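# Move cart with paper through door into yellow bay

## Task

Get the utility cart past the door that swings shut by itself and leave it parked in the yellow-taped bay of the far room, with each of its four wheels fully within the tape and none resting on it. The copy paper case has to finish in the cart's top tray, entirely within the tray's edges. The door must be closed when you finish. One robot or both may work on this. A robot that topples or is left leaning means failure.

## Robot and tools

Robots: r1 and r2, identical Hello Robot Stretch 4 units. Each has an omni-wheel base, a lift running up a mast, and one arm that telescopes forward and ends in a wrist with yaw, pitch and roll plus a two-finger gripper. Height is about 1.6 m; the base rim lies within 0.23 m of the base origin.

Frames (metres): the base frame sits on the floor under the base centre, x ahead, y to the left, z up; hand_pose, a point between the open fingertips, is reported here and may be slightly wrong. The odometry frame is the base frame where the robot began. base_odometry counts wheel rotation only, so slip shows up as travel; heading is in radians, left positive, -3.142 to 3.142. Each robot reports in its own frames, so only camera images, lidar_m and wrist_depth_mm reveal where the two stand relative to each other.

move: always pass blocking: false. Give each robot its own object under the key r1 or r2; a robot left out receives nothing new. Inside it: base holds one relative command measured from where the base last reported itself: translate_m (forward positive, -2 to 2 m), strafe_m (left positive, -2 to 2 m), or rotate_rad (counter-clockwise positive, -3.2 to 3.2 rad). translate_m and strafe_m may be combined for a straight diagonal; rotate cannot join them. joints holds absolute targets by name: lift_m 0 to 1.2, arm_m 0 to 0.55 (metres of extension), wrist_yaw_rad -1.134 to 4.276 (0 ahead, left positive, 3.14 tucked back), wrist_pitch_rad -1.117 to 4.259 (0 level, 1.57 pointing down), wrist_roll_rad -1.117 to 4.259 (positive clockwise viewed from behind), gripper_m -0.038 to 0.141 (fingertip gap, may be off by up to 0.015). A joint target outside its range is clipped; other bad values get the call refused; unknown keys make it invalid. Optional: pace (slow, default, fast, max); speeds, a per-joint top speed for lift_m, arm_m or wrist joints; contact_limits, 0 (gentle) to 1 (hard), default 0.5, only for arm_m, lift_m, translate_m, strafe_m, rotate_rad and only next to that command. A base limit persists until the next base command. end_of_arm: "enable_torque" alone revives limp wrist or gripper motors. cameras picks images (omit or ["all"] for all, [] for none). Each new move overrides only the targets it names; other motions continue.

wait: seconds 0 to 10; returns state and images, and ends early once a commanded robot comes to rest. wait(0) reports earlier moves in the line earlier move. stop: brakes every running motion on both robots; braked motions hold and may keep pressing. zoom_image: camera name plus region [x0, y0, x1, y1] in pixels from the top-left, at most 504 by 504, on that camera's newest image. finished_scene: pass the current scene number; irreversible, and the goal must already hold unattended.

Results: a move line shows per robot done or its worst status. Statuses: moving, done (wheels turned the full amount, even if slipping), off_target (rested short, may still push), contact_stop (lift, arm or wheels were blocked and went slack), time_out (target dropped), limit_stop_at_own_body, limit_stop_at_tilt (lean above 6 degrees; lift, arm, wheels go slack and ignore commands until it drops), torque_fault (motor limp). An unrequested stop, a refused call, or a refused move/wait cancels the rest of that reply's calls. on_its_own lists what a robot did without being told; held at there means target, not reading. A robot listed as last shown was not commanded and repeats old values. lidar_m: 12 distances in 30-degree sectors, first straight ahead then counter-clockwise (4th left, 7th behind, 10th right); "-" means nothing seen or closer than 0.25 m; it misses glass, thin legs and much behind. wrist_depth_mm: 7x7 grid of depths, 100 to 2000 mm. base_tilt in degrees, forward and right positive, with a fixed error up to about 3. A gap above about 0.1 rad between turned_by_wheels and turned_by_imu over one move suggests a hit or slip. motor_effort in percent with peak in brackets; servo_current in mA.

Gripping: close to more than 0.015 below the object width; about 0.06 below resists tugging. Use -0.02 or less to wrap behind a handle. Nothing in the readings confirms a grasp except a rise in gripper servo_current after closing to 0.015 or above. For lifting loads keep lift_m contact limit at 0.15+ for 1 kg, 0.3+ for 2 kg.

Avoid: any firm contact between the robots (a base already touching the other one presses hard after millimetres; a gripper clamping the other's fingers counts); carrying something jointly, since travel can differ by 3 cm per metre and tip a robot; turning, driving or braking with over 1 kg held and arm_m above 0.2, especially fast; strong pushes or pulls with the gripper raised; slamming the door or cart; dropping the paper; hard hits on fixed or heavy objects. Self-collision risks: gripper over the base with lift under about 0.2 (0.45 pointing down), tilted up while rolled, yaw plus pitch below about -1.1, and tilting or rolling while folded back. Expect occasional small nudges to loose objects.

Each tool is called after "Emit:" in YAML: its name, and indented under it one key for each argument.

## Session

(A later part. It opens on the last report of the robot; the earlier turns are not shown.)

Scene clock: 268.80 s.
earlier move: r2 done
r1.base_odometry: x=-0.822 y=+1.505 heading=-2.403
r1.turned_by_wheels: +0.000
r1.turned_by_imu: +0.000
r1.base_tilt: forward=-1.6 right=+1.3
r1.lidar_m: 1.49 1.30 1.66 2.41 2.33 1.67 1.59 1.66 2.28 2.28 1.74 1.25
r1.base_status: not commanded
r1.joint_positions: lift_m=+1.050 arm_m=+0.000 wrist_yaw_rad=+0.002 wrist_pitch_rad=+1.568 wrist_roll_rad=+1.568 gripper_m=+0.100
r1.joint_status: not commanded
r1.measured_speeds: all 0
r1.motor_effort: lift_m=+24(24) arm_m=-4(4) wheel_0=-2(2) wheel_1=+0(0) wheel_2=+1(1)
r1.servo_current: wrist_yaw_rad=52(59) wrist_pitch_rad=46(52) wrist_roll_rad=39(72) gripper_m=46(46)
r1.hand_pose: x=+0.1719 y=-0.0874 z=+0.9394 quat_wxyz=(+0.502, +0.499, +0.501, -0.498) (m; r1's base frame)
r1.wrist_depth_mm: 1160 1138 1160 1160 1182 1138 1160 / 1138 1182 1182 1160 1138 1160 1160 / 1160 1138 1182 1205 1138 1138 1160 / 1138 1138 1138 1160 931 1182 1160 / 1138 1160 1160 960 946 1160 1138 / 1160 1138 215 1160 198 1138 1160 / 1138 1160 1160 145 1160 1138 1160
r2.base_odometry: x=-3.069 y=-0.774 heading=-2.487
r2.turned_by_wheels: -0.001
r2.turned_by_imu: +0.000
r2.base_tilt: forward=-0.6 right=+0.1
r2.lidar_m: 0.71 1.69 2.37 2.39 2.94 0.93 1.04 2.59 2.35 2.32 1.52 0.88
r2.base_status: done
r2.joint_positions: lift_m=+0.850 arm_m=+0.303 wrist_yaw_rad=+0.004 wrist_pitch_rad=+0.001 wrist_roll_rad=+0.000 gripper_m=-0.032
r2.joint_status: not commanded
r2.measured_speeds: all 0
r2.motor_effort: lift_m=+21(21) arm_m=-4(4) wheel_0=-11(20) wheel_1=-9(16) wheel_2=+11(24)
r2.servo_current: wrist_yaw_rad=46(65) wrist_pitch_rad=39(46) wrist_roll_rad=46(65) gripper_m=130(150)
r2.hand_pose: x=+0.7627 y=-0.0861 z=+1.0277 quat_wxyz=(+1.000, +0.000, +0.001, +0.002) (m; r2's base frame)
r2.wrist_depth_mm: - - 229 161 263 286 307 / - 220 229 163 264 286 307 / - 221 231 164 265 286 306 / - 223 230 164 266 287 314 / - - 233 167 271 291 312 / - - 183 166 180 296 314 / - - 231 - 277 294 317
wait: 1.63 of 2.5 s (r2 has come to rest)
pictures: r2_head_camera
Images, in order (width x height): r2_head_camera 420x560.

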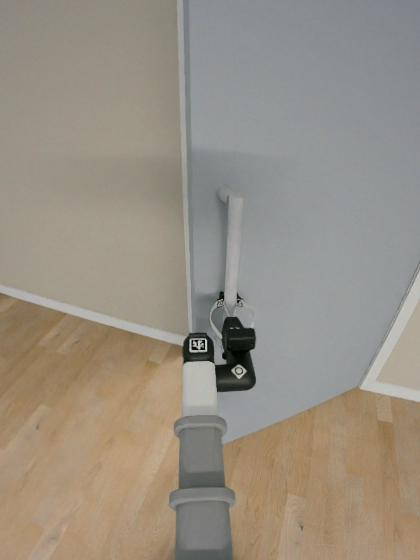

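Emit:
move:
  blocking: false
  cameras: []
  r2: {"base":{"translate_m":-0.19,"strafe_m":-0.105}}

Emit:
wait:
  seconds: 2.5
  cameras: []

Emit:
move:
  blocking: false
  cameras: []
  r2: {"base":{"translate_m":-0.155,"strafe_m":-0.151}}

Emit:
wait:
  seconds: 2.5
  cameras: ["r2_head_camera","r2_head_left_camera"]

Scene clock: 282.90 s.
move: r2 moving
r1: as last shown
r1.base_tilt: forward=-1.6 right=+1.2
r1.lidar_m: 1.47 1.31 1.66 2.43 2.32 1.69 1.60 1.67 2.29 2.27 1.73 1.26
r1.motor_effort: lift_m=+24(24) arm_m=-3(4) wheel_0=-2(2) wheel_1=+0(0) wheel_2=+1(1)
r1.servo_current: wrist_yaw_rad=65(65) wrist_pitch_rad=39(52) wrist_roll_rad=52(52) gripper_m=46(46)
r1.wrist_depth_mm: 1160 1138 1160 1160 1138 1160 1160 / 1138 1182 1160 1160 1160 1138 1160 / 1138 1138 1160 1160 1160 1160 1160 / 1138 1160 1160 1182 946 1138 1160 / 1138 1138 1138 946 946 1160 1182 / 1160 1160 214 1160 198 1138 1138 / 1138 1160 1160 145 1182 1182 1160
r2.base_odometry: x=-3.054 y=-0.741 heading=-2.487
r2.turned_by_wheels: +0.000
r2.turned_by_imu: -0.014
r2.base_tilt: forward=-0.6 right=+0.0
r2.lidar_m: 0.69 1.69 2.38 2.43 2.98 0.91 1.05 2.63 2.36 2.37 1.52 0.88
r2.base_status: translate_m moving; strafe_m moving
r2.joint_positions: lift_m=+0.850 arm_m=+0.303 wrist_yaw_rad=+0.006 wrist_pitch_rad=+0.001 wrist_roll_rad=+0.000 gripper_m=-0.032
r2.joint_status: not commanded
r2.measured_speeds: translate_m=-0.124 strafe_m=-0.067 rotate_rad=+0.003 lift_m=+0.000 arm_m=+0.000 wrist_yaw_rad=+0.000 wrist_pitch_rad=+0.000 wrist_roll_rad=+0.000
r2.motor_effort: lift_m=+21(21) arm_m=-4(4) wheel_0=-5(14) wheel_1=-15(20) wheel_2=+24(24)
r2.servo_current: wrist_yaw_rad=59(59) wrist_pitch_rad=46(46) wrist_roll_rad=46(59) gripper_m=124(137)
r2.hand_pose: x=+0.7629 y=-0.0855 z=+1.0277 quat_wxyz=(+1.000, +0.000, +0.001, +0.003) (m; r2's base frame)
r2.wrist_depth_mm: - 217 229 161 267 293 319 / - 218 229 163 267 293 317 / - 220 230 163 270 294 322 / - 222 232 167 270 297 322 / - 222 233 166 274 298 325 / - - 186 167 179 304 327 / - - 232 - 278 310 329
pictures: none
No camera images: "cameras" was empty.

Scene clock: 284.43 s.
earlier move: r2 done
r1.base_odometry: x=-0.822 y=+1.505 heading=-2.403
r1.turned_by_wheels: +0.000
r1.turned_by_imu: +0.000
r1.base_tilt: forward=-1.7 right=+1.3
r1.lidar_m: 1.55 1.31 1.65 2.43 2.33 1.67 1.59 1.67 2.28 2.27 1.72 1.25
r1.base_status: not commanded
r1.joint_positions: lift_m=+1.050 arm_m=+0.000 wrist_yaw_rad=+0.002 wrist_pitch_rad=+1.568 wrist_roll_rad=+1.568 gripper_m=+0.100
r1.joint_status: not commanded
r1.measured_speeds: all 0
r1.motor_effort: lift_m=+24(24) arm_m=-3(4) wheel_0=-2(3) wheel_1=+0(0) wheel_2=+1(1)
r1.servo_current: wrist_yaw_rad=65(65) wrist_pitch_rad=46(52) wrist_roll_rad=52(65) gripper_m=46(46)
r1.hand_pose: x=+0.1719 y=-0.0874 z=+0.9394 quat_wxyz=(+0.502, +0.499, +0.501, -0.498) (m; r1's base frame)
r1.wrist_depth_mm: 1160 1138 1160 1160 1160 1160 1160 / 1138 1138 1160 1138 1160 1182 1160 / 1182 1160 1160 1138 1182 1160 1160 / 1138 1138 1160 1138 946 1160 1160 / 1160 1160 1160 946 946 1160 1182 / 1138 1160 215 1160 197 1160 1160 / 1160 1160 1138 145 1160 1138 1182
r2.base_odometry: x=-2.983 y=-0.575 heading=-2.487
r2.turned_by_wheels: -0.001
r2.turned_by_imu: +0.000
r2.base_tilt: forward=-0.6 right=+0.1
r2.lidar_m: 0.69 1.84 2.53 2.57 1.14 0.82 1.24 2.47 2.21 2.23 1.64 0.93
r2.base_status: done
r2.joint_positions: lift_m=+0.850 arm_m=+0.303 wrist_yaw_rad=+0.008 wrist_pitch_rad=+0.001 wrist_roll_rad=+0.000 gripper_m=-0.032
r2.joint_status: not commanded
r2.measured_speeds: all 0
r2.motor_effort: lift_m=+21(21) arm_m=-4(4) wheel_0=-9(14) wheel_1=-6(20) wheel_2=+10(26)
r2.servo_current: wrist_yaw_rad=46(72) wrist_pitch_rad=46(46) wrist_roll_rad=46(59) gripper_m=130(137)
r2.hand_pose: x=+0.7630 y=-0.0852 z=+1.0277 quat_wxyz=(+1.000, +0.000, +0.001, +0.004) (m; r2's base frame)
r2.wrist_depth_mm: - 204 223 162 293 347 - / - 206 223 163 296 349 - / - 203 224 164 296 351 - / - 207 225 165 297 351 - / - 208 226 167 298 355 - / - 205 185 166 180 370 - / - 137 224 - 315 342 -
wait: 1.53 of 2.5 s (r2 has come to rest)
pictures: none
No camera images: "cameras" was empty.

Scene clock: 284.93 s.
move: r2 moving
r1: as last shown
r1.base_tilt: forward=-1.6 right=+1.3
r1.lidar_m: 1.56 1.32 1.64 2.42 2.33 1.66 1.59 1.69 2.28 2.27 1.72 1.25
r1.motor_effort: lift_m=+24(24) arm_m=-4(4) wheel_0=-2(2) wheel_1=-1(1) wheel_2=+1(1)
r1.servo_current: wrist_yaw_rad=46(65) wrist_pitch_rad=46(46) wrist_roll_rad=52(59) gripper_m=46(46)
r1.wrist_depth_mm: 1118 1160 1138 1160 1160 1138 1160 / 1138 1160 1138 1160 1138 1182 1160 / 1160 1182 1182 1160 1138 1160 1160 / 1160 1160 1160 1160 960 1160 1138 / 1138 1138 1160 946 931 1182 1182 / 1160 1160 215 1160 197 1160 1182 / 1138 1138 1160 145 1160 1160 1182
r2.base_odometry: x=-2.978 y=-0.543 heading=-2.486
r2.turned_by_wheels: +0.001
r2.turned_by_imu: -0.007
r2.base_tilt: forward=-0.6 right=+0.1
r2.lidar_m: 0.69 1.85 2.56 2.60 1.10 0.81 1.26 2.39 2.16 2.22 1.64 0.96
r2.base_status: translate_m moving; strafe_m moving
r2.joint_positions: lift_m=+0.850 arm_m=+0.303 wrist_yaw_rad=+0.008 wrist_pitch_rad=+0.001 wrist_roll_rad=+0.000 gripper_m=-0.032
r2.joint_status: not commanded
r2.measured_speeds: translate_m=-0.091 strafe_m=-0.092 rotate_rad=+0.006 lift_m=+0.000 arm_m=+0.000 wrist_yaw_rad=+0.000 wrist_pitch_rad=+0.000 wrist_roll_rad=+0.000
r2.motor_effort: lift_m=+21(21) arm_m=-4(4) wheel_0=+1(10) wheel_1=-13(18) wheel_2=+22(23)
r2.servo_current: wrist_yaw_rad=46(65) wrist_pitch_rad=39(46) wrist_roll_rad=26(52) gripper_m=130(130)
r2.hand_pose: x=+0.7630 y=-0.0852 z=+1.0277 quat_wxyz=(+1.000, +0.000, +0.001, +0.004) (m; r2's base frame)
r2.wrist_depth_mm: - 201 223 162 297 359 - / - 202 224 163 300 362 - / - 203 225 163 303 362 - / - 204 226 164 301 366 - / - 204 227 165 303 368 - / - 208 185 167 179 370 - / - - 224 - 317 - -
pictures: none
No camera images: "cameras" was empty.

Scene clock: 286.53 s.
earlier move: r2 done
r1.base_odometry: x=-0.822 y=+1.505 heading=-2.403
r1.turned_by_wheels: +0.000
r1.turned_by_imu: +0.000
r1.base_tilt: forward=-1.6 right=+1.2
r1.lidar_m: 1.65 1.31 1.64 2.42 2.34 1.65 1.59 1.68 2.26 2.26 1.71 1.26
r1.base_status: not commanded
r1.joint_positions: lift_m=+1.050 arm_m=+0.000 wrist_yaw_rad=+0.002 wrist_pitch_rad=+1.568 wrist_roll_rad=+1.568 gripper_m=+0.100
r1.joint_status: not commanded
r1.measured_speeds: all 0
r1.motor_effort: lift_m=+24(24) arm_m=-4(4) wheel_0=-2(2) wheel_1=+0(1) wheel_2=+1(1)
r1.servo_current: wrist_yaw_rad=33(65) wrist_pitch_rad=46(52) wrist_roll_rad=52(65) gripper_m=46(46)
r1.hand_pose: x=+0.1719 y=-0.0874 z=+0.9394 quat_wxyz=(+0.502, +0.499, +0.501, -0.498) (m; r1's base frame)
r1.wrist_depth_mm: 1182 1138 1160 1160 1138 1182 1160 / 1138 1160 1138 1160 1160 1160 1160 / 1138 1182 1182 1160 1182 1182 1138 / 1118 1138 1138 1182 946 1160 1138 / 1118 1138 1138 931 946 1138 1160 / 1160 1160 216 1160 198 1160 1138 / 1182 1138 1138 145 1160 1138 1160
r2.base_odometry: x=-2.952 y=-0.361 heading=-2.486
r2.turned_by_wheels: +0.000
r2.turned_by_imu: +0.002
r2.base_tilt: forward=-0.6 right=+0.1
r2.lidar_m: 0.69 1.92 2.72 2.74 0.83 0.78 3.66 2.24 2.02 2.04 1.75 1.07
r2.base_status: done
r2.joint_positions: lift_m=+0.850 arm_m=+0.303 wrist_yaw_rad=+0.010 wrist_pitch_rad=+0.001 wrist_roll_rad=+0.000 gripper_m=-0.032
r2.joint_status: not commanded
r2.measured_speeds: all 0
r2.motor_effort: lift_m=+21(21) arm_m=-4(4) wheel_0=+5(11) wheel_1=-3(18) wheel_2=+12(24)
r2.servo_current: wrist_yaw_rad=59(78) wrist_pitch_rad=39(46) wrist_roll_rad=46(59) gripper_m=117(130)
r2.hand_pose: x=+0.7632 y=-0.0845 z=+1.0277 quat_wxyz=(+1.000, +0.000, +0.001, +0.005) (m; r2's base frame)
r2.wrist_depth_mm: - 188 222 162 345 - - / - 189 224 162 343 - - / - 189 224 163 347 - - / - 189 224 164 347 - - / - 190 225 165 347 - - / - 187 187 166 179 - - / - 185 220 - 368 - -
wait: 1.60 of 2.5 s (r2 has come to rest)
pictures: r2_head_camera, r2_head_left_camera
Images, in order (width x height): r2_head_camera 420x560, r2_head_left_camera 420x672.

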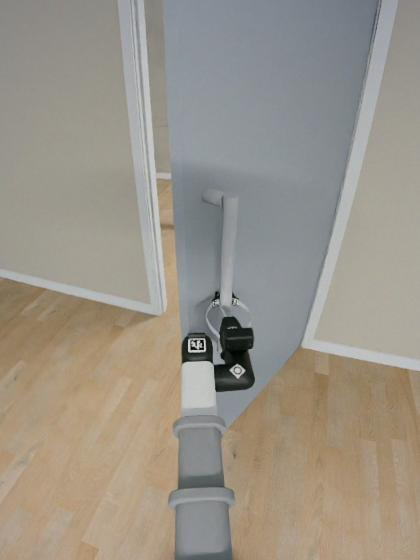

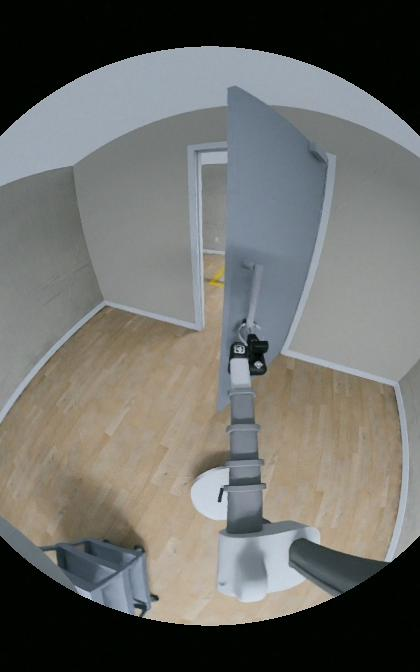

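Emit:
move:
  blocking: false
  cameras: []
  r2: {"base":{"translate_m":-0.11,"strafe_m":-0.185}}

Emit:
wait:
  seconds: 2.5
  cameras: ["r1_head_camera","r1_head_left_camera","r2_head_left_camera"]

Scene clock: 322.00 s.
move: r2 moving
r1: as last shown
r1.base_tilt: forward=-1.6 right=+1.3
r1.lidar_m: 1.69 1.29 1.65 2.42 2.32 1.68 1.61 1.68 2.28 2.28 1.72 1.25
r1.motor_effort: lift_m=+24(24) arm_m=-4(4) wheel_0=-2(3) wheel_1=+0(0) wheel_2=+1(1)
r1.servo_current: wrist_yaw_rad=59(59) wrist_pitch_rad=39(46) wrist_roll_rad=52(65) gripper_m=39(46)
r1.wrist_depth_mm: 1138 1160 1160 1138 1138 1160 1138 / 1138 1138 1160 1160 1160 1205 1160 / 1138 1160 1138 1118 1160 1182 1160 / 1118 1138 1160 1160 960 1182 1138 / 1138 1138 1138 946 931 1160 1118 / 1160 1138 215 1138 198 1138 1160 / 1138 1138 1182 145 1138 1160 1160
r2.base_odometry: x=-2.956 y=-0.330 heading=-2.484
r2.turned_by_wheels: +0.002
r2.turned_by_imu: +0.003
r2.base_tilt: forward=-0.6 right=+0.0
r2.lidar_m: 0.70 1.95 2.75 2.79 0.80 0.77 3.57 2.22 1.97 2.01 1.77 1.07
r2.base_status: translate_m moving; strafe_m moving
r2.joint_positions: lift_m=+0.850 arm_m=+0.303 wrist_yaw_rad=+0.010 wrist_pitch_rad=+0.001 wrist_roll_rad=+0.000 gripper_m=-0.032
r2.joint_status: not commanded
r2.measured_speeds: translate_m=-0.062 strafe_m=-0.104 rotate_rad=+0.006 lift_m=+0.000 arm_m=+0.000 wrist_yaw_rad=+0.009 wrist_pitch_rad=+0.000 wrist_roll_rad=+0.000
r2.motor_effort: lift_m=+21(21) arm_m=-4(4) wheel_0=+11(13) wheel_1=-10(12) wheel_2=+22(22)
r2.servo_current: wrist_yaw_rad=59(78) wrist_pitch_rad=39(46) wrist_roll_rad=52(52) gripper_m=124(124)
r2.hand_pose: x=+0.7632 y=-0.0844 z=+1.0277 quat_wxyz=(+1.000, +0.000, +0.001, +0.005) (m; r2's base frame)
r2.wrist_depth_mm: - 189 223 163 351 - - / - 194 218 163 349 - - / - 190 225 163 349 - - / - 190 226 166 353 - - / - 191 226 166 355 - - / - 186 186 166 179 - - / - 182 216 - - - -
pictures: none
No camera images: "cameras" was empty.

Scene clock: 323.63 s.
earlier move: r2 done
r1.base_odometry: x=-0.822 y=+1.505 heading=-2.403
r1.turned_by_wheels: +0.000
r1.turned_by_imu: +0.000
r1.base_tilt: forward=-1.6 right=+1.3
r1.lidar_m: 1.82 1.30 1.66 2.43 2.31 1.66 1.59 1.66 2.28 2.27 1.69 1.25
r1.base_status: not commanded
r1.joint_positions: lift_m=+1.050 arm_m=+0.000 wrist_yaw_rad=+0.002 wrist_pitch_rad=+1.568 wrist_roll_rad=+1.568 gripper_m=+0.100
r1.joint_status: not commanded
r1.measured_speeds: all 0
r1.motor_effort: lift_m=+24(24) arm_m=-3(4) wheel_0=-2(3) wheel_1=+0(0) wheel_2=+1(1)
r1.servo_current: wrist_yaw_rad=65(72) wrist_pitch_rad=46(52) wrist_roll_rad=26(65) gripper_m=46(46)
r1.hand_pose: x=+0.1719 y=-0.0874 z=+0.9394 quat_wxyz=(+0.502, +0.499, +0.501, -0.498) (m; r1's base frame)
r1.wrist_depth_mm: 1160 1138 1160 1160 1138 1138 1160 / 1160 1138 1182 1182 1182 1160 1182 / 1138 1160 1160 1160 1138 1160 1160 / 1160 1138 1138 1138 946 1138 1138 / 1160 1182 1160 946 946 1160 1160 / 1160 1160 216 1138 198 1138 1160 / 1160 1138 1160 145 1160 1182 1182
r2.base_odometry: x=-2.978 y=-0.148 heading=-2.484
r2.turned_by_wheels: +0.001
r2.turned_by_imu: +0.006
r2.base_tilt: forward=-0.6 right=+0.0
r2.lidar_m: 0.70 2.01 2.94 2.94 0.82 0.95 3.23 2.03 1.79 1.81 1.79 1.32
r2.base_status: done
r2.joint_positions: lift_m=+0.850 arm_m=+0.303 wrist_yaw_rad=+0.017 wrist_pitch_rad=+0.001 wrist_roll_rad=+0.000 gripper_m=-0.033
r2.joint_status: not commanded
r2.measured_speeds: all 0
r2.motor_effort: lift_m=+21(21) arm_m=-4(4) wheel_0=+17(22) wheel_1=+4(12) wheel_2=+14(26)
r2.servo_current: wrist_yaw_rad=98(104) wrist_pitch_rad=39(46) wrist_roll_rad=46(52) gripper_m=98(124)
r2.hand_pose: x=+0.7637 y=-0.0826 z=+1.0277 quat_wxyz=(+1.000, +0.000, +0.001, +0.008) (m; r2's base frame)
r2.wrist_depth_mm: 163 187 217 163 389 - - / 163 187 225 163 389 - - / 164 188 218 164 392 - - / 165 188 225 164 389 - - / 164 194 219 165 392 - - / 169 178 178 166 163 - - / 163 178 219 - - - -
wait: 1.63 of 2.5 s (r2 has come to rest)
pictures: r1_head_camera, r1_head_left_camera, r2_head_left_camera
Images, in order (width x height): r1_head_camera 420x560, r1_head_left_camera 420x672, r2_head_left_camera 420x672.

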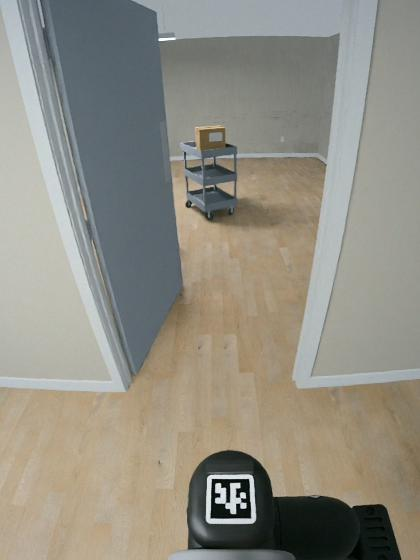

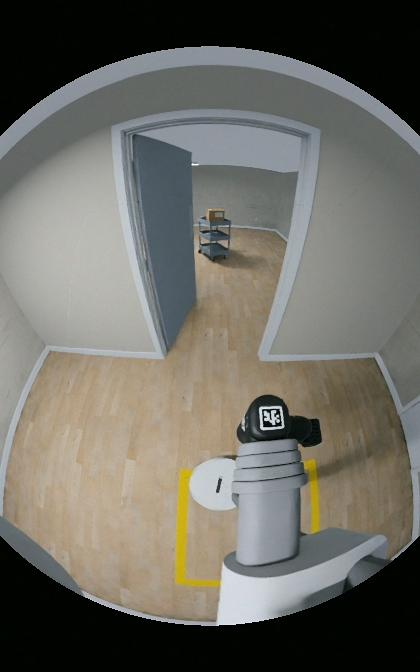

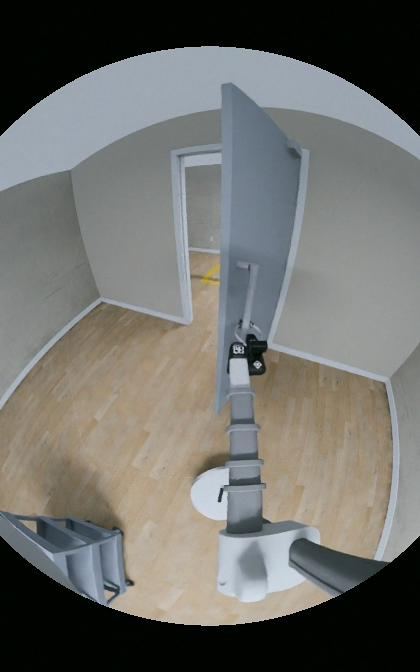

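Emit:
move:
  blocking: false
  cameras: ["r1_head_camera"]
  r1: {"base":{"translate_m":1.6},"pace":"default","contact_limits":{"translate_m":0.2}}

Emit:
wait:
  seconds: 2.5
  cameras: ["r1_head_camera","r1_head_left_camera","r1_head_right_camera"]

Scene clock: 346.10 s.
move: r1 moving
r1.base_odometry: x=-0.845 y=+1.484 heading=-2.403
r1.turned_by_wheels: +0.000
r1.turned_by_imu: +0.000
r1.base_tilt: forward=-1.6 right=+1.3
r1.lidar_m: 1.82 1.30 1.61 2.40 2.35 1.70 1.62 1.72 2.30 2.27 1.68 1.22
r1.base_status: translate_m moving
r1.joint_positions: lift_m=+1.050 arm_m=+0.000 wrist_yaw_rad=+0.002 wrist_pitch_rad=+1.568 wrist_roll_rad=+1.568 gripper_m=+0.100
r1.joint_status: not commanded
r1.measured_speeds: translate_m=+0.121 strafe_m=+0.000 rotate_rad=-0.005 lift_m=+0.000 arm_m=+0.000 wrist_yaw_rad=+0.000 wrist_pitch_rad=+0.000 wrist_roll_rad=+0.000
r1.motor_effort: lift_m=+24(24) arm_m=-4(4) wheel_0=+8(8) wheel_1=+4(7) wheel_2=-9(10)
r1.servo_current: wrist_yaw_rad=39(65) wrist_pitch_rad=46(52) wrist_roll_rad=46(72) gripper_m=39(52)
r1.contact_limits: translate_m 0.2
r1.hand_pose: x=+0.1719 y=-0.0874 z=+0.9394 quat_wxyz=(+0.502, +0.499, +0.501, -0.498) (m; r1's base frame)
r1.wrist_depth_mm: 1182 1160 1160 1138 1138 1160 1138 / 1138 1160 1182 1138 1182 1182 1160 / 1138 1138 1160 1160 1160 1138 1160 / 1138 1138 1138 1160 946 1160 1160 / 1160 1160 1160 960 946 1138 1160 / 1138 1138 215 1138 198 1138 1160 / 1138 1160 1138 145 1160 1182 1160
r2: as last shown
r2.turned_by_wheels: +0.000
r2.turned_by_imu: +0.001
r2.lidar_m: 0.68 2.01 2.92 2.96 0.84 0.96 3.21 2.01 1.78 1.83 1.79 1.34
r2.motor_effort: lift_m=+20(21) arm_m=-4(4) wheel_0=+17(17) wheel_1=+4(4) wheel_2=+13(14)
r2.servo_current: wrist_yaw_rad=91(98) wrist_pitch_rad=39(46) wrist_roll_rad=39(52) gripper_m=98(111)
r2.wrist_depth_mm: 163 186 217 163 389 - - / 163 187 225 163 389 - - / 164 188 218 164 387 - - / 164 188 226 165 392 - - / 164 194 219 165 392 - - / 169 178 178 166 163 - - / 163 177 219 - - - -
pictures: r1_head_camera
Images, in order (width x height): r1_head_camera 420x560.

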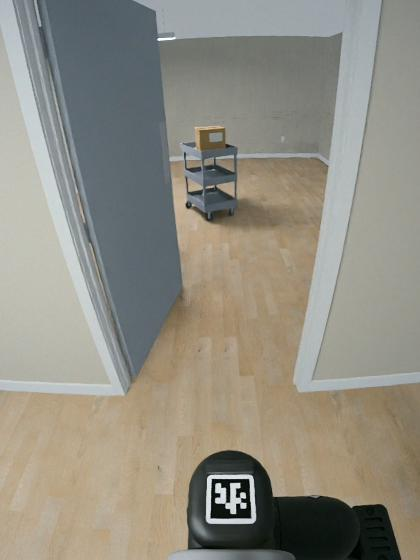

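Scene clock: 348.60 s.
earlier move: r1 moving
r1.base_odometry: x=-1.355 y=+1.019 heading=-2.403
r1.turned_by_wheels: +0.000
r1.turned_by_imu: +0.000
r1.base_tilt: forward=-1.6 right=+1.2
r1.lidar_m: 1.47 0.80 0.73 1.77 2.54 2.43 2.32 2.41 2.38 2.01 0.70 0.60
r1.base_status: translate_m moving
r1.joint_positions: lift_m=+1.050 arm_m=+0.000 wrist_yaw_rad=+0.002 wrist_pitch_rad=+1.568 wrist_roll_rad=+1.568 gripper_m=+0.100
r1.joint_status: not commanded
r1.measured_speeds: translate_m=+0.300 strafe_m=+0.000 rotate_rad=-0.004 lift_m=+0.000 arm_m=+0.000 wrist_yaw_rad=+0.000 wrist_pitch_rad=+0.000 wrist_roll_rad=+0.000
r1.motor_effort: lift_m=+24(24) arm_m=-3(4) wheel_0=+5(9) wheel_1=+4(7) wheel_2=-6(10)
r1.servo_current: wrist_yaw_rad=39(65) wrist_pitch_rad=39(52) wrist_roll_rad=52(72) gripper_m=33(52)
r1.contact_limits: translate_m 0.2
r1.hand_pose: x=+0.1719 y=-0.0874 z=+0.9394 quat_wxyz=(+0.502, +0.499, +0.501, -0.498) (m; r1's base frame)
r1.wrist_depth_mm: 574 - 1182 1138 1160 1138 1160 / 1160 931 1138 1138 1160 1182 1182 / 1138 1138 1160 1138 1138 1182 1182 / 1160 1182 1160 1138 946 1138 1138 / 1160 1160 1182 946 931 1160 1160 / 1160 1160 215 1138 198 1160 1138 / 1160 1160 1182 145 1160 1138 1160
r2.base_odometry: x=-2.978 y=-0.148 heading=-2.484
r2.turned_by_wheels: +0.000
r2.turned_by_imu: +0.000
r2.base_tilt: forward=-0.7 right=+0.0
r2.lidar_m: 0.69 2.01 2.93 2.97 0.83 0.97 3.21 2.03 1.81 1.82 1.81 1.33
r2.base_status: not commanded
r2.joint_positions: lift_m=+0.850 arm_m=+0.303 wrist_yaw_rad=+0.017 wrist_pitch_rad=+0.001 wrist_roll_rad=+0.000 gripper_m=-0.033
r2.joint_status: not commanded
r2.measured_speeds: all 0
r2.motor_effort: lift_m=+21(21) arm_m=-4(4) wheel_0=+17(18) wheel_1=+4(4) wheel_2=+13(14)
r2.servo_current: wrist_yaw_rad=98(111) wrist_pitch_rad=33(46) wrist_roll_rad=52(59) gripper_m=111(111)
r2.hand_pose: x=+0.7637 y=-0.0826 z=+1.0277 quat_wxyz=(+1.000, +0.000, +0.001, +0.008) (m; r2's base frame)
r2.wrist_depth_mm: 163 186 217 163 392 - - / 163 187 225 164 392 - - / 164 187 218 164 387 - - / 164 188 226 165 389 - - / 165 194 219 165 392 - - / 169 178 178 166 163 - - / 163 178 218 - - - -
wait: 2.50 s; no rest
pictures: r1_head_camera, r1_head_left_camera, r1_head_right_camera
Images, in order (width x height): r1_head_camera 420x560, r1_head_left_camera 420x672, r1_head_right_camera 420x672.

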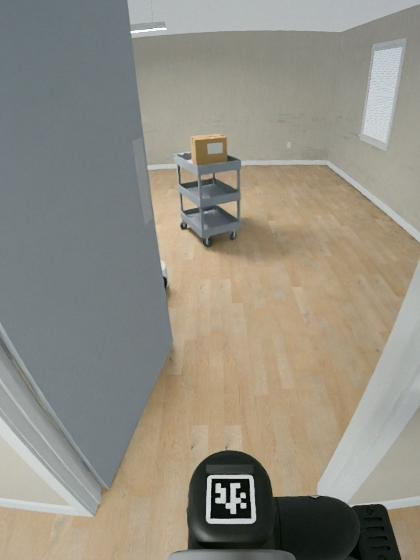

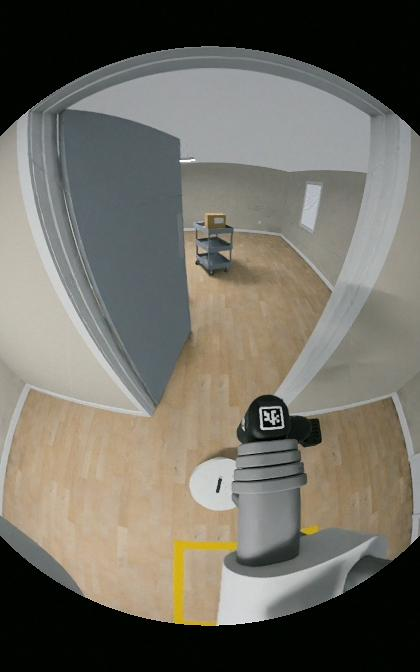

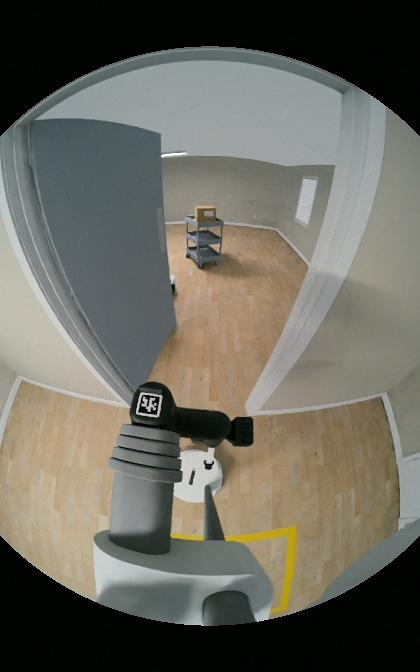

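Emit:
wait:
  seconds: 0.5
  cameras: ["r1_head_left_camera","r1_head_right_camera"]

Scene clock: 359.80 s.
earlier move: r1 done
r1.base_odometry: x=-2.004 y=+0.427 heading=-2.403
r1.turned_by_wheels: +0.000
r1.turned_by_imu: +0.000
r1.base_tilt: forward=-1.6 right=+1.3
r1.lidar_m: 2.05 0.58 0.46 0.46 0.53 3.33 3.25 3.32 0.46 0.97 2.34 3.16
r1.base_status: done
r1.joint_positions: lift_m=+1.050 arm_m=+0.000 wrist_yaw_rad=+0.002 wrist_pitch_rad=+1.568 wrist_roll_rad=+1.568 gripper_m=+0.100
r1.joint_status: not commanded
r1.measured_speeds: all 0
r1.motor_effort: lift_m=+24(24) arm_m=-3(4) wheel_0=+1(9) wheel_1=+0(7) wheel_2=+0(10)
r1.servo_current: wrist_yaw_rad=46(72) wrist_pitch_rad=46(52) wrist_roll_rad=33(72) gripper_m=39(52)
r1.contact_limits: translate_m 0.2
r1.hand_pose: x=+0.1719 y=-0.0874 z=+0.9394 quat_wxyz=(+0.502, +0.499, +0.501, -0.498) (m; r1's base frame)
r1.wrist_depth_mm: 1138 1138 1138 1182 1138 1098 668 / 1138 1138 1138 1160 1138 1098 1160 / 1138 1138 1138 1138 1160 1160 1160 / 1182 1138 1160 1160 946 1182 1182 / 1160 1138 1160 946 960 1160 370 / 1160 1138 214 1160 198 1160 1160 / 1160 1160 1160 145 1138 1160 1160
r2.base_odometry: x=-2.978 y=-0.148 heading=-2.484
r2.turned_by_wheels: +0.000
r2.turned_by_imu: +0.001
r2.base_tilt: forward=-0.7 right=+0.0
r2.lidar_m: 0.67 2.02 2.93 2.97 0.83 0.94 3.21 2.01 1.81 1.81 1.76 1.32
r2.base_status: not commanded
r2.joint_positions: lift_m=+0.850 arm_m=+0.303 wrist_yaw_rad=+0.017 wrist_pitch_rad=+0.001 wrist_roll_rad=+0.000 gripper_m=-0.033
r2.joint_status: not commanded
r2.measured_speeds: all 0
r2.motor_effort: lift_m=+21(21) arm_m=-4(5) wheel_0=+17(18) wheel_1=+4(4) wheel_2=+13(14)
r2.servo_current: wrist_yaw_rad=91(111) wrist_pitch_rad=33(46) wrist_roll_rad=46(59) gripper_m=104(117)
r2.hand_pose: x=+0.7637 y=-0.0826 z=+1.0277 quat_wxyz=(+1.000, +0.000, +0.001, +0.008) (m; r2's base frame)
r2.wrist_depth_mm: 163 187 218 163 392 - - / 163 187 225 164 389 - - / 164 188 219 164 389 - - / 164 188 227 164 389 - - / 164 194 218 165 392 - - / 169 178 178 166 163 - - / 164 178 219 - - - -
wait: 0.00 of 0.5 s (r1 has come to rest)
pictures: r1_head_left_camera, r1_head_right_camera
Images, in order (width x height): r1_head_left_camera 420x672, r1_head_right_camera 420x672.

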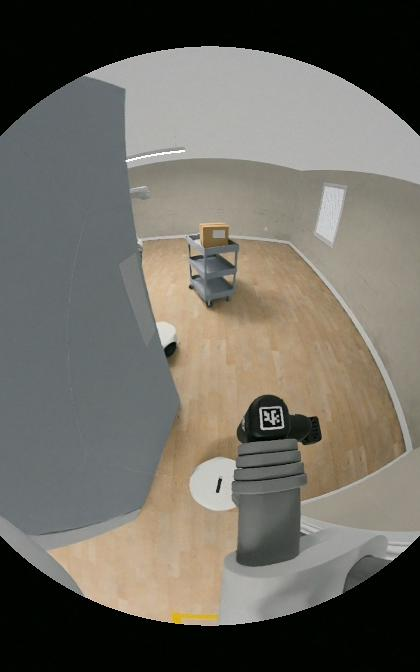

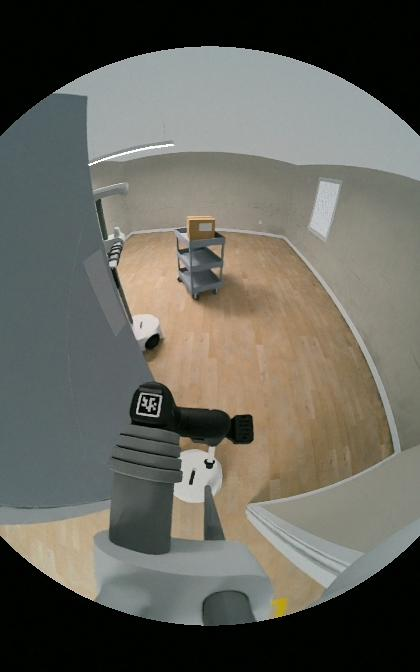

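Emit:
move:
  blocking: false
  cameras: []
  r1: {"base":{"translate_m":1.15,"strafe_m":-0.05},"pace":"default","contact_limits":{"translate_m":0.2}}

Emit:
wait:
  seconds: 4.6
  cameras: ["r1_head_camera","r1_head_left_camera","r1_wrist_camera"]

Scene clock: 366.73 s.
move: r1 moving
r1.base_odometry: x=-2.028 y=+0.407 heading=-2.403
r1.turned_by_wheels: +0.000
r1.turned_by_imu: +0.000
r1.base_tilt: forward=-1.6 right=+1.3
r1.lidar_m: 1.99 0.58 0.46 0.46 0.53 3.37 3.28 0.62 0.51 1.08 2.35 3.16
r1.base_status: translate_m moving; strafe_m moving
r1.joint_positions: lift_m=+1.050 arm_m=+0.000 wrist_yaw_rad=+0.002 wrist_pitch_rad=+1.568 wrist_roll_rad=+1.568 gripper_m=+0.100
r1.joint_status: not commanded
r1.measured_speeds: translate_m=+0.121 strafe_m=-0.006 rotate_rad=+0.002 lift_m=+0.000 arm_m=+0.000 wrist_yaw_rad=+0.000 wrist_pitch_rad=+0.000 wrist_roll_rad=+0.000
r1.motor_effort: lift_m=+24(24) arm_m=-3(4) wheel_0=+7(8) wheel_1=+5(7) wheel_2=-9(9)
r1.servo_current: wrist_yaw_rad=52(65) wrist_pitch_rad=46(46) wrist_roll_rad=52(65) gripper_m=46(46)
r1.contact_limits: translate_m 0.2
r1.hand_pose: x=+0.1719 y=-0.0874 z=+0.9394 quat_wxyz=(+0.502, +0.499, +0.501, -0.498) (m; r1's base frame)
r1.wrist_depth_mm: 1138 1138 1160 1160 1138 1118 691 / 1138 1118 1160 1160 1160 1160 1160 / 1182 1160 1160 1160 1160 1160 1160 / 1160 1160 1160 1160 946 1205 1182 / 1138 1160 1160 960 931 1138 1160 / 1160 1138 215 1138 198 1138 1182 / 1160 1138 1138 145 1160 1160 1160
r2: as last shown
r2.base_tilt: forward=-0.7 right=+0.1
r2.lidar_m: 0.69 1.41 2.92 2.97 0.83 0.98 3.20 1.99 1.80 1.83 1.79 1.33
r2.motor_effort: lift_m=+21(21) arm_m=-4(4) wheel_0=+17(18) wheel_1=+4(4) wheel_2=+13(13)
r2.servo_current: wrist_yaw_rad=98(98) wrist_pitch_rad=39(39) wrist_roll_rad=46(52) gripper_m=104(111)
r2.wrist_depth_mm: 163 186 217 163 389 - - / 163 187 224 164 389 - - / 164 187 219 164 389 - - / 164 188 225 164 389 - - / 164 193 219 165 389 - - / 169 178 178 166 163 - - / 164 178 218 - - - -
pictures: none
No camera images: "cameras" was empty.

Scene clock: 371.33 s.
earlier move: r1 moving
r1.base_odometry: x=-2.888 y=-0.310 heading=-2.403
r1.turned_by_wheels: +0.000
r1.turned_by_imu: +0.000
r1.base_tilt: forward=-1.6 right=+1.3
r1.lidar_m: 0.91 0.90 0.53 0.55 0.55 0.57 1.47 1.42 1.98 2.19 2.26 3.06
r1.base_status: translate_m moving; strafe_m moving
r1.joint_positions: lift_m=+1.050 arm_m=+0.000 wrist_yaw_rad=+0.002 wrist_pitch_rad=+1.568 wrist_roll_rad=+1.568 gripper_m=+0.100
r1.joint_status: not commanded
r1.measured_speeds: all 0
r1.motor_effort: lift_m=+24(24) arm_m=-4(4) wheel_0=+3(10) wheel_1=+2(7) wheel_2=-1(10)
r1.servo_current: wrist_yaw_rad=39(72) wrist_pitch_rad=46(52) wrist_roll_rad=46(65) gripper_m=33(52)
r1.contact_limits: translate_m 0.2
r1.hand_pose: x=+0.1719 y=-0.0874 z=+0.9394 quat_wxyz=(+0.502, +0.499, +0.501, -0.498) (m; r1's base frame)
r1.wrist_depth_mm: 1160 1138 1160 1160 1138 1182 1138 / 1138 1160 1182 1160 1182 1138 1138 / 1160 1138 1160 1160 1160 1138 1138 / 1138 1160 1160 1160 960 1160 1182 / 1160 1138 1160 946 946 1160 1160 / 1160 1160 215 1182 196 1160 1182 / 1160 1138 1160 145 1160 1138 1182
r2.base_odometry: x=-2.978 y=-0.148 heading=-2.484
r2.turned_by_wheels: +0.000
r2.turned_by_imu: +0.001
r2.base_tilt: forward=-0.7 right=+0.0
r2.lidar_m: 0.68 0.60 0.54 2.95 0.83 0.97 3.21 2.01 1.80 1.82 1.81 1.33
r2.base_status: not commanded
r2.joint_positions: lift_m=+0.850 arm_m=+0.303 wrist_yaw_rad=+0.017 wrist_pitch_rad=+0.001 wrist_roll_rad=+0.000 gripper_m=-0.033
r2.joint_status: not commanded
r2.measured_speeds: all 0
r2.motor_effort: lift_m=+21(21) arm_m=-4(4) wheel_0=+17(18) wheel_1=+3(4) wheel_2=+13(14)
r2.servo_current: wrist_yaw_rad=104(111) wrist_pitch_rad=39(46) wrist_roll_rad=39(65) gripper_m=104(111)
r2.hand_pose: x=+0.7637 y=-0.0826 z=+1.0277 quat_wxyz=(+1.000, +0.000, +0.001, +0.008) (m; r2's base frame)
r2.wrist_depth_mm: 163 187 216 163 392 - - / 163 187 224 164 389 - - / 164 188 219 164 389 - - / 164 188 225 165 392 - - / 164 193 219 165 389 - - / 168 178 178 165 163 - - / 163 178 218 - - - -
wait: 4.60 s; no rest
pictures: r1_head_camera, r1_head_left_camera, r1_wrist_camera
Images, in order (width x height): r1_head_camera 420x560, r1_head_left_camera 420x672, r1_wrist_camera 616x392.

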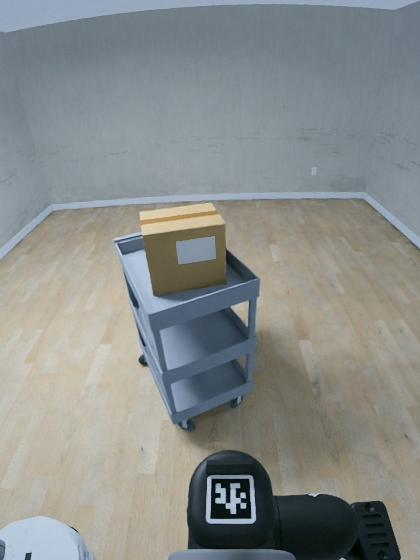

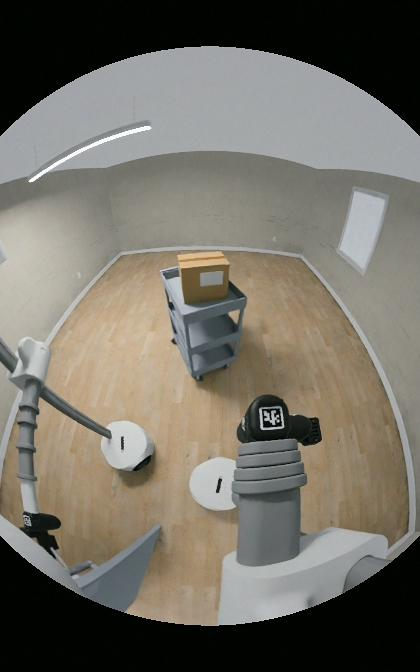

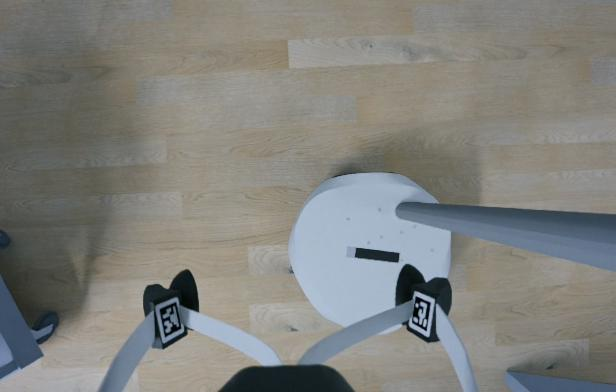

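Emit:
move:
  blocking: false
  cameras: []
  r1: {"base":{"translate_m":0.3,"strafe_m":0.08},"pace":"default","contact_limits":{"translate_m":0.2}}

Emit:
zoom_image:
  camera: "r1_head_camera"
  region: [90, 180, 290, 440]

Emit:
wait:
  seconds: 1.5
  cameras: ["r1_head_camera","r1_wrist_camera"]

Scene clock: 383.37 s.
earlier move: r1 done
move: r1 moving
r1.base_odometry: x=-2.905 y=-0.338 heading=-2.402
r1.turned_by_wheels: +0.000
r1.turned_by_imu: +0.000
r1.base_tilt: forward=-1.6 right=+1.3
r1.lidar_m: 0.87 0.90 0.51 0.54 0.54 0.60 1.49 1.48 2.03 2.20 2.26 3.07
r1.base_status: translate_m moving; strafe_m moving
r1.joint_positions: lift_m=+1.050 arm_m=+0.000 wrist_yaw_rad=+0.002 wrist_pitch_rad=+1.568 wrist_roll_rad=+1.568 gripper_m=+0.100
r1.joint_status: not commanded
r1.measured_speeds: translate_m=+0.122 strafe_m=+0.032 rotate_rad=+0.002 lift_m=+0.000 arm_m=+0.000 wrist_yaw_rad=+0.000 wrist_pitch_rad=+0.000 wrist_roll_rad=+0.000
r1.motor_effort: lift_m=+24(24) arm_m=-3(4) wheel_0=+6(6) wheel_1=+8(8) wheel_2=-7(9)
r1.servo_current: wrist_yaw_rad=52(59) wrist_pitch_rad=46(46) wrist_roll_rad=52(65) gripper_m=39(46)
r1.contact_limits: translate_m 0.2
r1.hand_pose: x=+0.1719 y=-0.0874 z=+0.9394 quat_wxyz=(+0.502, +0.499, +0.501, -0.498) (m; r1's base frame)
r1.wrist_depth_mm: 1160 1160 1160 1160 1160 1160 1182 / 1138 1138 1160 1160 1160 1160 1138 / 1138 1118 1138 1160 1138 1160 1160 / 1160 1138 1160 1138 931 1160 1160 / 1160 1138 1160 946 946 1160 1182 / 1138 1138 216 1160 198 1160 1182 / 1138 1160 1138 145 1160 1160 1160
r2: as last shown
r2.base_tilt: forward=-0.6 right=+0.0
r2.lidar_m: 0.68 0.57 0.53 2.95 0.82 0.93 3.24 2.01 1.80 1.82 1.77 1.33
r2.motor_effort: lift_m=+21(21) arm_m=-4(4) wheel_0=+17(17) wheel_1=+4(4) wheel_2=+13(13)
r2.servo_current: wrist_yaw_rad=104(104) wrist_pitch_rad=39(46) wrist_roll_rad=33(59) gripper_m=104(111)
r2.wrist_depth_mm: 163 186 217 163 389 - - / 163 187 225 164 389 - - / 164 188 218 164 392 - - / 164 189 225 165 392 - - / 164 193 219 165 389 - - / 169 178 179 166 163 - - / 164 177 218 - - - -
pictures: none
No camera images: "cameras" was empty.

Scaled by 1.938 from the camera's 420x560 image, which has a finer 600x800 frame.

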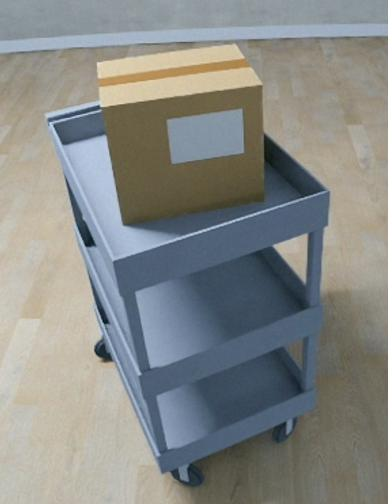

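Scene clock: 384.87 s.
earlier move: r1 moving
r1.base_odometry: x=-3.053 y=-0.568 heading=-2.402
r1.turned_by_wheels: +0.000
r1.turned_by_imu: +0.001
r1.base_tilt: forward=-1.6 right=+1.3
r1.lidar_m: 0.60 0.59 2.57 0.44 0.46 0.64 1.73 1.75 2.40 2.27 2.35 0.83
r1.base_status: translate_m moving; strafe_m moving
r1.joint_positions: lift_m=+1.050 arm_m=+0.000 wrist_yaw_rad=+0.002 wrist_pitch_rad=+1.568 wrist_roll_rad=+1.568 gripper_m=+0.100
r1.joint_status: not commanded
r1.measured_speeds: translate_m=+0.051 strafe_m=+0.014 rotate_rad=+0.002 lift_m=+0.000 arm_m=+0.000 wrist_yaw_rad=+0.000 wrist_pitch_rad=+0.000 wrist_roll_rad=+0.000
r1.motor_effort: lift_m=+24(24) arm_m=-3(4) wheel_0=+3(6) wheel_1=+1(9) wheel_2=+0(9)
r1.servo_current: wrist_yaw_rad=65(65) wrist_pitch_rad=39(46) wrist_roll_rad=59(65) gripper_m=39(46)
r1.contact_limits: translate_m 0.2
r1.hand_pose: x=+0.1719 y=-0.0874 z=+0.9394 quat_wxyz=(+0.502, +0.499, +0.501, -0.498) (m; r1's base frame)
r1.wrist_depth_mm: 1160 1138 1138 1160 1182 1160 1138 / 1138 1138 1160 1182 1160 1160 1182 / 1160 1160 1182 1160 1138 1138 1160 / 1098 1138 1138 1182 960 1160 1138 / - 1160 1160 960 946 1160 370 / - 227 215 1160 198 1138 1182 / - 1160 1160 145 1160 1138 1205
r2.base_odometry: x=-2.978 y=-0.148 heading=-2.484
r2.turned_by_wheels: +0.000
r2.turned_by_imu: +0.000
r2.base_tilt: forward=-0.7 right=+0.0
r2.lidar_m: 0.70 2.02 0.45 0.46 0.85 0.96 3.23 2.01 1.79 1.83 1.77 1.32
r2.base_status: not commanded
r2.joint_positions: lift_m=+0.850 arm_m=+0.303 wrist_yaw_rad=+0.017 wrist_pitch_rad=+0.001 wrist_roll_rad=+0.000 gripper_m=-0.033
r2.joint_status: not commanded
r2.measured_speeds: all 0
r2.motor_effort: lift_m=+21(21) arm_m=-4(4) wheel_0=+17(18) wheel_1=+4(4) wheel_2=+13(14)
r2.servo_current: wrist_yaw_rad=91(104) wrist_pitch_rad=46(46) wrist_roll_rad=52(59) gripper_m=104(111)
r2.hand_pose: x=+0.7637 y=-0.0826 z=+1.0277 quat_wxyz=(+1.000, +0.000, +0.001, +0.008) (m; r2's base frame)
r2.wrist_depth_mm: 163 186 217 163 389 - - / 163 187 224 163 389 - - / 164 188 219 164 392 - - / 164 189 225 165 392 - - / 165 194 219 165 392 - - / 168 178 178 166 163 - - / 164 177 219 - - - -
wait: 1.50 s; no rest
pictures: r1_head_camera, r1_wrist_camera
Images, in order (width x height): r1_head_camera 420x560, r1_wrist_camera 616x392.

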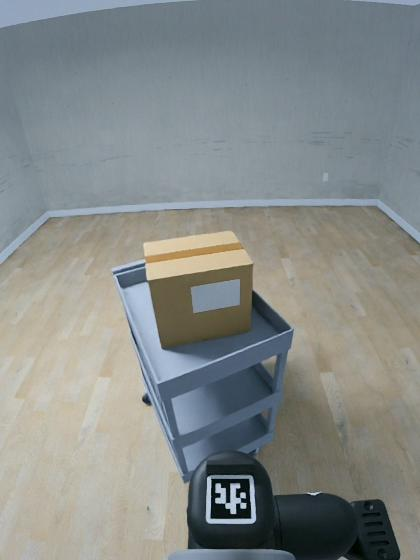

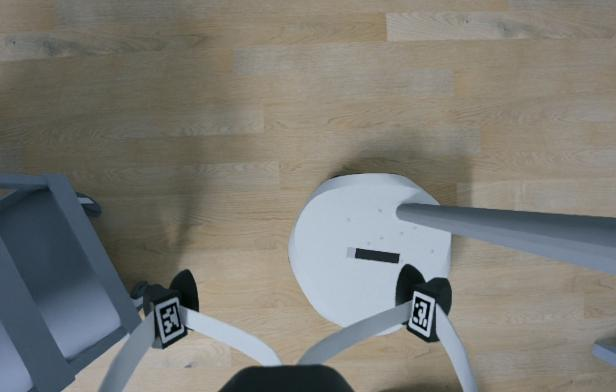

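Emit:
move:
  blocking: false
  cameras: []
  r1: {"joints":{"arm_m":0.3,"wrist_roll_rad":1.15}}

Emit:
wait:
  seconds: 1.3
  cameras: ["r1_head_camera","r1_wrist_camera"]

Scene clock: 403.90 s.
earlier move: r1 done
move: r1 moving
r1.base_odometry: x=-3.056 y=-0.571 heading=-2.402
r1.turned_by_wheels: +0.000
r1.turned_by_imu: +0.000
r1.base_tilt: forward=-1.6 right=+1.3
r1.lidar_m: 0.60 0.62 2.56 0.43 0.49 0.64 1.75 1.73 2.39 2.27 2.34 0.83
r1.base_status: done
r1.joint_positions: lift_m=+1.050 arm_m=+0.051 wrist_yaw_rad=+0.002 wrist_pitch_rad=+1.568 wrist_roll_rad=+1.162 gripper_m=+0.100
r1.joint_status: arm_m moving; wrist_roll_rad moving
r1.measured_speeds: translate_m=+0.000 strafe_m=+0.000 rotate_rad=+0.000 lift_m=+0.000 arm_m=+0.195 wrist_yaw_rad=+0.000 wrist_pitch_rad=+0.000 wrist_roll_rad=-0.390
r1.motor_effort: lift_m=+24(24) arm_m=+8(8) wheel_0=+3(3) wheel_1=+2(2) wheel_2=+0(0)
r1.servo_current: wrist_yaw_rad=52(59) wrist_pitch_rad=46(46) wrist_roll_rad=46(91) gripper_m=46(46)
r1.contact_limits: translate_m 0.2
r1.hand_pose: x=+0.2226 y=-0.0874 z=+0.9394 quat_wxyz=(+0.592, +0.388, +0.591, -0.387) (m; r1's base frame)
r1.wrist_depth_mm: 1118 1138 1138 1138 1160 1160 1182 / 1160 1138 1160 1138 1160 1160 1182 / - 1138 1160 1138 1118 1160 1138 / - 1160 1160 1160 1160 1138 1160 / - 1138 1138 960 946 1160 1182 / 1160 1138 216 931 198 500 452 / 1160 1138 1138 145 1160 1182 1160
r2: as last shown
r2.turned_by_imu: +0.001
r2.lidar_m: 0.68 2.02 0.46 0.43 0.82 0.93 3.20 2.02 1.80 1.82 1.82 1.32
r2.servo_current: wrist_yaw_rad=104(111) wrist_pitch_rad=39(46) wrist_roll_rad=46(52) gripper_m=104(111)
r2.wrist_depth_mm: 163 187 217 163 389 - - / 163 187 224 164 389 - - / 164 188 219 164 389 - - / 164 188 226 164 389 - - / 164 193 219 165 394 - - / 168 178 179 166 163 - - / 164 177 219 - - - -
pictures: none
No camera images: "cameras" was empty.

Scene clock: 405.20 s.
earlier move: r1 moving
r1.base_odometry: x=-3.056 y=-0.571 heading=-2.402
r1.turned_by_wheels: +0.000
r1.turned_by_imu: +0.000
r1.base_tilt: forward=-1.6 right=+1.2
r1.lidar_m: 0.62 0.60 2.54 0.43 0.48 0.64 1.78 1.74 2.40 2.27 2.36 0.86
r1.base_status: done
r1.joint_positions: lift_m=+1.050 arm_m=+0.300 wrist_yaw_rad=+0.002 wrist_pitch_rad=+1.568 wrist_roll_rad=+1.152 gripper_m=+0.100
r1.joint_status: arm_m moving; wrist_roll_rad moving
r1.measured_speeds: all 0
r1.motor_effort: lift_m=+24(24) arm_m=+5(8) wheel_0=+3(3) wheel_1=+2(2) wheel_2=+0(0)
r1.servo_current: wrist_yaw_rad=33(65) wrist_pitch_rad=46(52) wrist_roll_rad=20(91) gripper_m=39(46)
r1.contact_limits: translate_m 0.2
r1.hand_pose: x=+0.4718 y=-0.0874 z=+0.9394 quat_wxyz=(+0.594, +0.385, +0.593, -0.384) (m; r1's base frame)
r1.wrist_depth_mm: 362 1160 1160 1160 1182 1160 1182 / 357 634 1160 1138 1160 1160 1182 / 351 - 1138 1182 1160 1160 1160 / 351 - 1160 1138 1160 1182 1160 / 345 - 1160 1138 1160 1160 1138 / 342 192 216 1160 198 931 1138 / 338 508 1138 145 960 946 1182
r2.base_odometry: x=-2.978 y=-0.148 heading=-2.484
r2.turned_by_wheels: +0.000
r2.turned_by_imu: +0.000
r2.base_tilt: forward=-0.6 right=+0.0
r2.lidar_m: 0.69 2.00 0.45 0.44 0.80 0.91 3.20 2.03 1.80 1.80 1.80 1.35
r2.base_status: not commanded
r2.joint_positions: lift_m=+0.850 arm_m=+0.303 wrist_yaw_rad=+0.017 wrist_pitch_rad=+0.001 wrist_roll_rad=+0.000 gripper_m=-0.033
r2.joint_status: not commanded
r2.measured_speeds: all 0
r2.motor_effort: lift_m=+21(21) arm_m=-4(4) wheel_0=+17(18) wheel_1=+4(4) wheel_2=+13(14)
r2.servo_current: wrist_yaw_rad=98(111) wrist_pitch_rad=39(46) wrist_roll_rad=39(59) gripper_m=98(111)
r2.hand_pose: x=+0.7637 y=-0.0826 z=+1.0277 quat_wxyz=(+1.000, +0.000, +0.001, +0.008) (m; r2's base frame)
r2.wrist_depth_mm: 163 186 218 163 389 - - / 164 188 225 164 392 - - / 164 189 219 164 392 - - / 165 188 225 165 389 - - / 164 194 219 165 392 - - / 168 178 179 166 163 - - / 164 178 219 - - - -
wait: 1.30 s; no rest
pictures: r1_head_camera, r1_wrist_camera
Images, in order (width x height): r1_head_camera 420x560, r1_wrist_camera 616x392.

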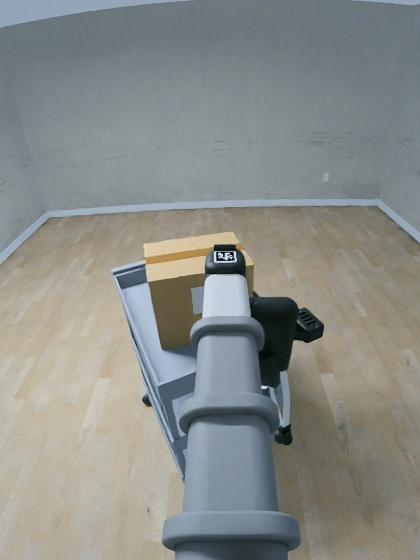

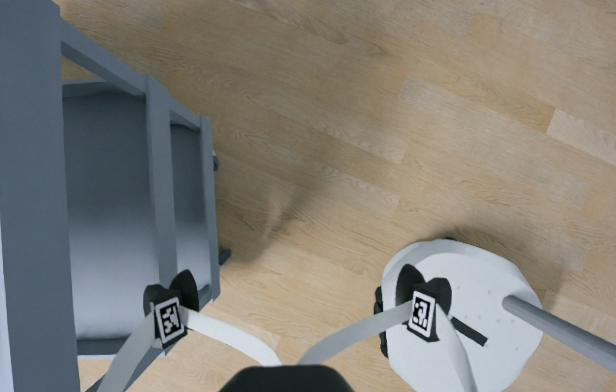

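Emit:
move:
  blocking: false
  cameras: []
  r1: {"base":{"rotate_rad":0.16},"joints":{"arm_m":0.47,"wrist_roll_rad":1.24}}

Emit:
wait:
  seconds: 1.5
  cameras: ["r1_wrist_camera"]

Scene clock: 418.57 s.
earlier move: r1 done
move: r1 moving
r1.base_odometry: x=-3.056 y=-0.571 heading=-2.261
r1.turned_by_wheels: +0.141
r1.turned_by_imu: +0.142
r1.base_tilt: forward=-1.6 right=+1.3
r1.lidar_m: 0.60 3.17 0.50 0.42 0.51 0.76 1.73 1.87 2.32 2.28 2.48 0.75
r1.base_status: rotate_rad moving
r1.joint_positions: lift_m=+1.050 arm_m=+0.351 wrist_yaw_rad=+0.002 wrist_pitch_rad=+1.568 wrist_roll_rad=+1.238 gripper_m=+0.100
r1.joint_status: arm_m moving; wrist_roll_rad moving
r1.measured_speeds: translate_m=+0.000 strafe_m=+0.000 rotate_rad=+0.259 lift_m=+0.000 arm_m=+0.195 wrist_yaw_rad=+0.000 wrist_pitch_rad=+0.000 wrist_roll_rad=+0.000
r1.motor_effort: lift_m=+24(24) arm_m=+4(6) wheel_0=-1(6) wheel_1=-3(6) wheel_2=-1(6)
r1.servo_current: wrist_yaw_rad=59(59) wrist_pitch_rad=39(52) wrist_roll_rad=46(72) gripper_m=39(46)
r1.hand_pose: x=+0.5227 y=-0.0874 z=+0.9394 quat_wxyz=(+0.577, +0.410, +0.576, -0.409) (m; r1's base frame)
r1.wrist_depth_mm: 366 375 1138 1138 1160 1160 1160 / 364 345 1160 1160 1160 1160 1138 / 366 345 1160 1182 1160 1160 1138 / 366 340 1160 1160 1160 1138 1160 / 366 334 - 1182 1160 946 1160 / 364 307 215 1138 198 946 960 / 366 297 1160 140 1160 946 1182
r2: as last shown
r2.base_tilt: forward=-0.7 right=+0.0
r2.lidar_m: 0.68 2.02 0.46 0.45 0.74 0.96 3.22 2.03 1.79 1.81 1.79 1.35
r2.motor_effort: lift_m=+21(21) arm_m=-4(4) wheel_0=+17(17) wheel_1=+4(4) wheel_2=+13(13)
r2.servo_current: wrist_yaw_rad=91(98) wrist_pitch_rad=39(46) wrist_roll_rad=39(59) gripper_m=98(104)
r2.wrist_depth_mm: 163 187 216 163 389 - - / 163 187 225 164 389 - - / 164 188 218 164 392 - - / 164 188 225 165 387 - - / 165 194 218 165 392 - - / 168 178 178 166 163 - - / 164 178 218 - - - -
pictures: none
No camera images: "cameras" was empty.

Scene clock: 419.67 s.
earlier move: r1 done
r1.base_odometry: x=-3.056 y=-0.571 heading=-2.243
r1.turned_by_wheels: +0.019
r1.turned_by_imu: +0.019
r1.base_tilt: forward=-1.6 right=+1.3
r1.lidar_m: 0.60 3.06 0.49 0.43 0.56 0.77 1.72 1.83 2.32 2.28 2.48 0.75
r1.base_status: done
r1.joint_positions: lift_m=+1.050 arm_m=+0.470 wrist_yaw_rad=+0.002 wrist_pitch_rad=+1.568 wrist_roll_rad=+1.238 gripper_m=+0.100
r1.joint_status: all done
r1.measured_speeds: all 0
r1.motor_effort: lift_m=+24(24) arm_m=+4(8) wheel_0=-2(6) wheel_1=-1(6) wheel_2=-2(6)
r1.servo_current: wrist_yaw_rad=65(65) wrist_pitch_rad=39(52) wrist_roll_rad=46(78) gripper_m=46(46)
r1.hand_pose: x=+0.6418 y=-0.0874 z=+0.9394 quat_wxyz=(+0.577, +0.410, +0.576, -0.409) (m; r1's base frame)
r1.wrist_depth_mm: 237 366 364 1160 1182 1138 1160 / 247 351 366 1138 1138 1138 1160 / 260 366 368 1160 1138 1138 1160 / 277 368 366 1160 1160 1138 1160 / 293 366 366 1160 1160 1138 1160 / 309 364 303 1160 197 946 931 / 319 368 368 145 1160 946 946
r2.base_odometry: x=-2.978 y=-0.148 heading=-2.484
r2.turned_by_wheels: +0.000
r2.turned_by_imu: +0.000
r2.base_tilt: forward=-0.6 right=+0.0
r2.lidar_m: 0.69 2.01 0.44 0.44 0.69 0.93 3.19 2.04 1.80 1.82 1.77 1.34
r2.base_status: not commanded
r2.joint_positions: lift_m=+0.850 arm_m=+0.303 wrist_yaw_rad=+0.017 wrist_pitch_rad=+0.001 wrist_roll_rad=+0.000 gripper_m=-0.033
r2.joint_status: not commanded
r2.measured_speeds: all 0
r2.motor_effort: lift_m=+21(21) arm_m=-4(4) wheel_0=+17(17) wheel_1=+4(4) wheel_2=+13(13)
r2.servo_current: wrist_yaw_rad=98(98) wrist_pitch_rad=33(46) wrist_roll_rad=39(59) gripper_m=104(111)
r2.hand_pose: x=+0.7637 y=-0.0826 z=+1.0277 quat_wxyz=(+1.000, +0.000, +0.001, +0.008) (m; r2's base frame)
r2.wrist_depth_mm: 163 187 217 163 389 - - / 163 187 224 164 392 - - / 164 188 219 164 389 - - / 164 188 224 165 392 - - / 165 193 219 165 392 - - / 169 178 178 165 163 - - / 164 178 219 - - - -
wait: 1.10 of 1.5 s (r1 has come to rest)
pictures: r1_wrist_camera
Images, in order (width x height): r1_wrist_camera 616x392.

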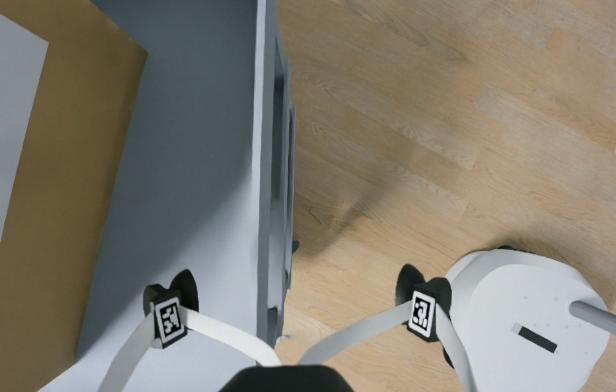

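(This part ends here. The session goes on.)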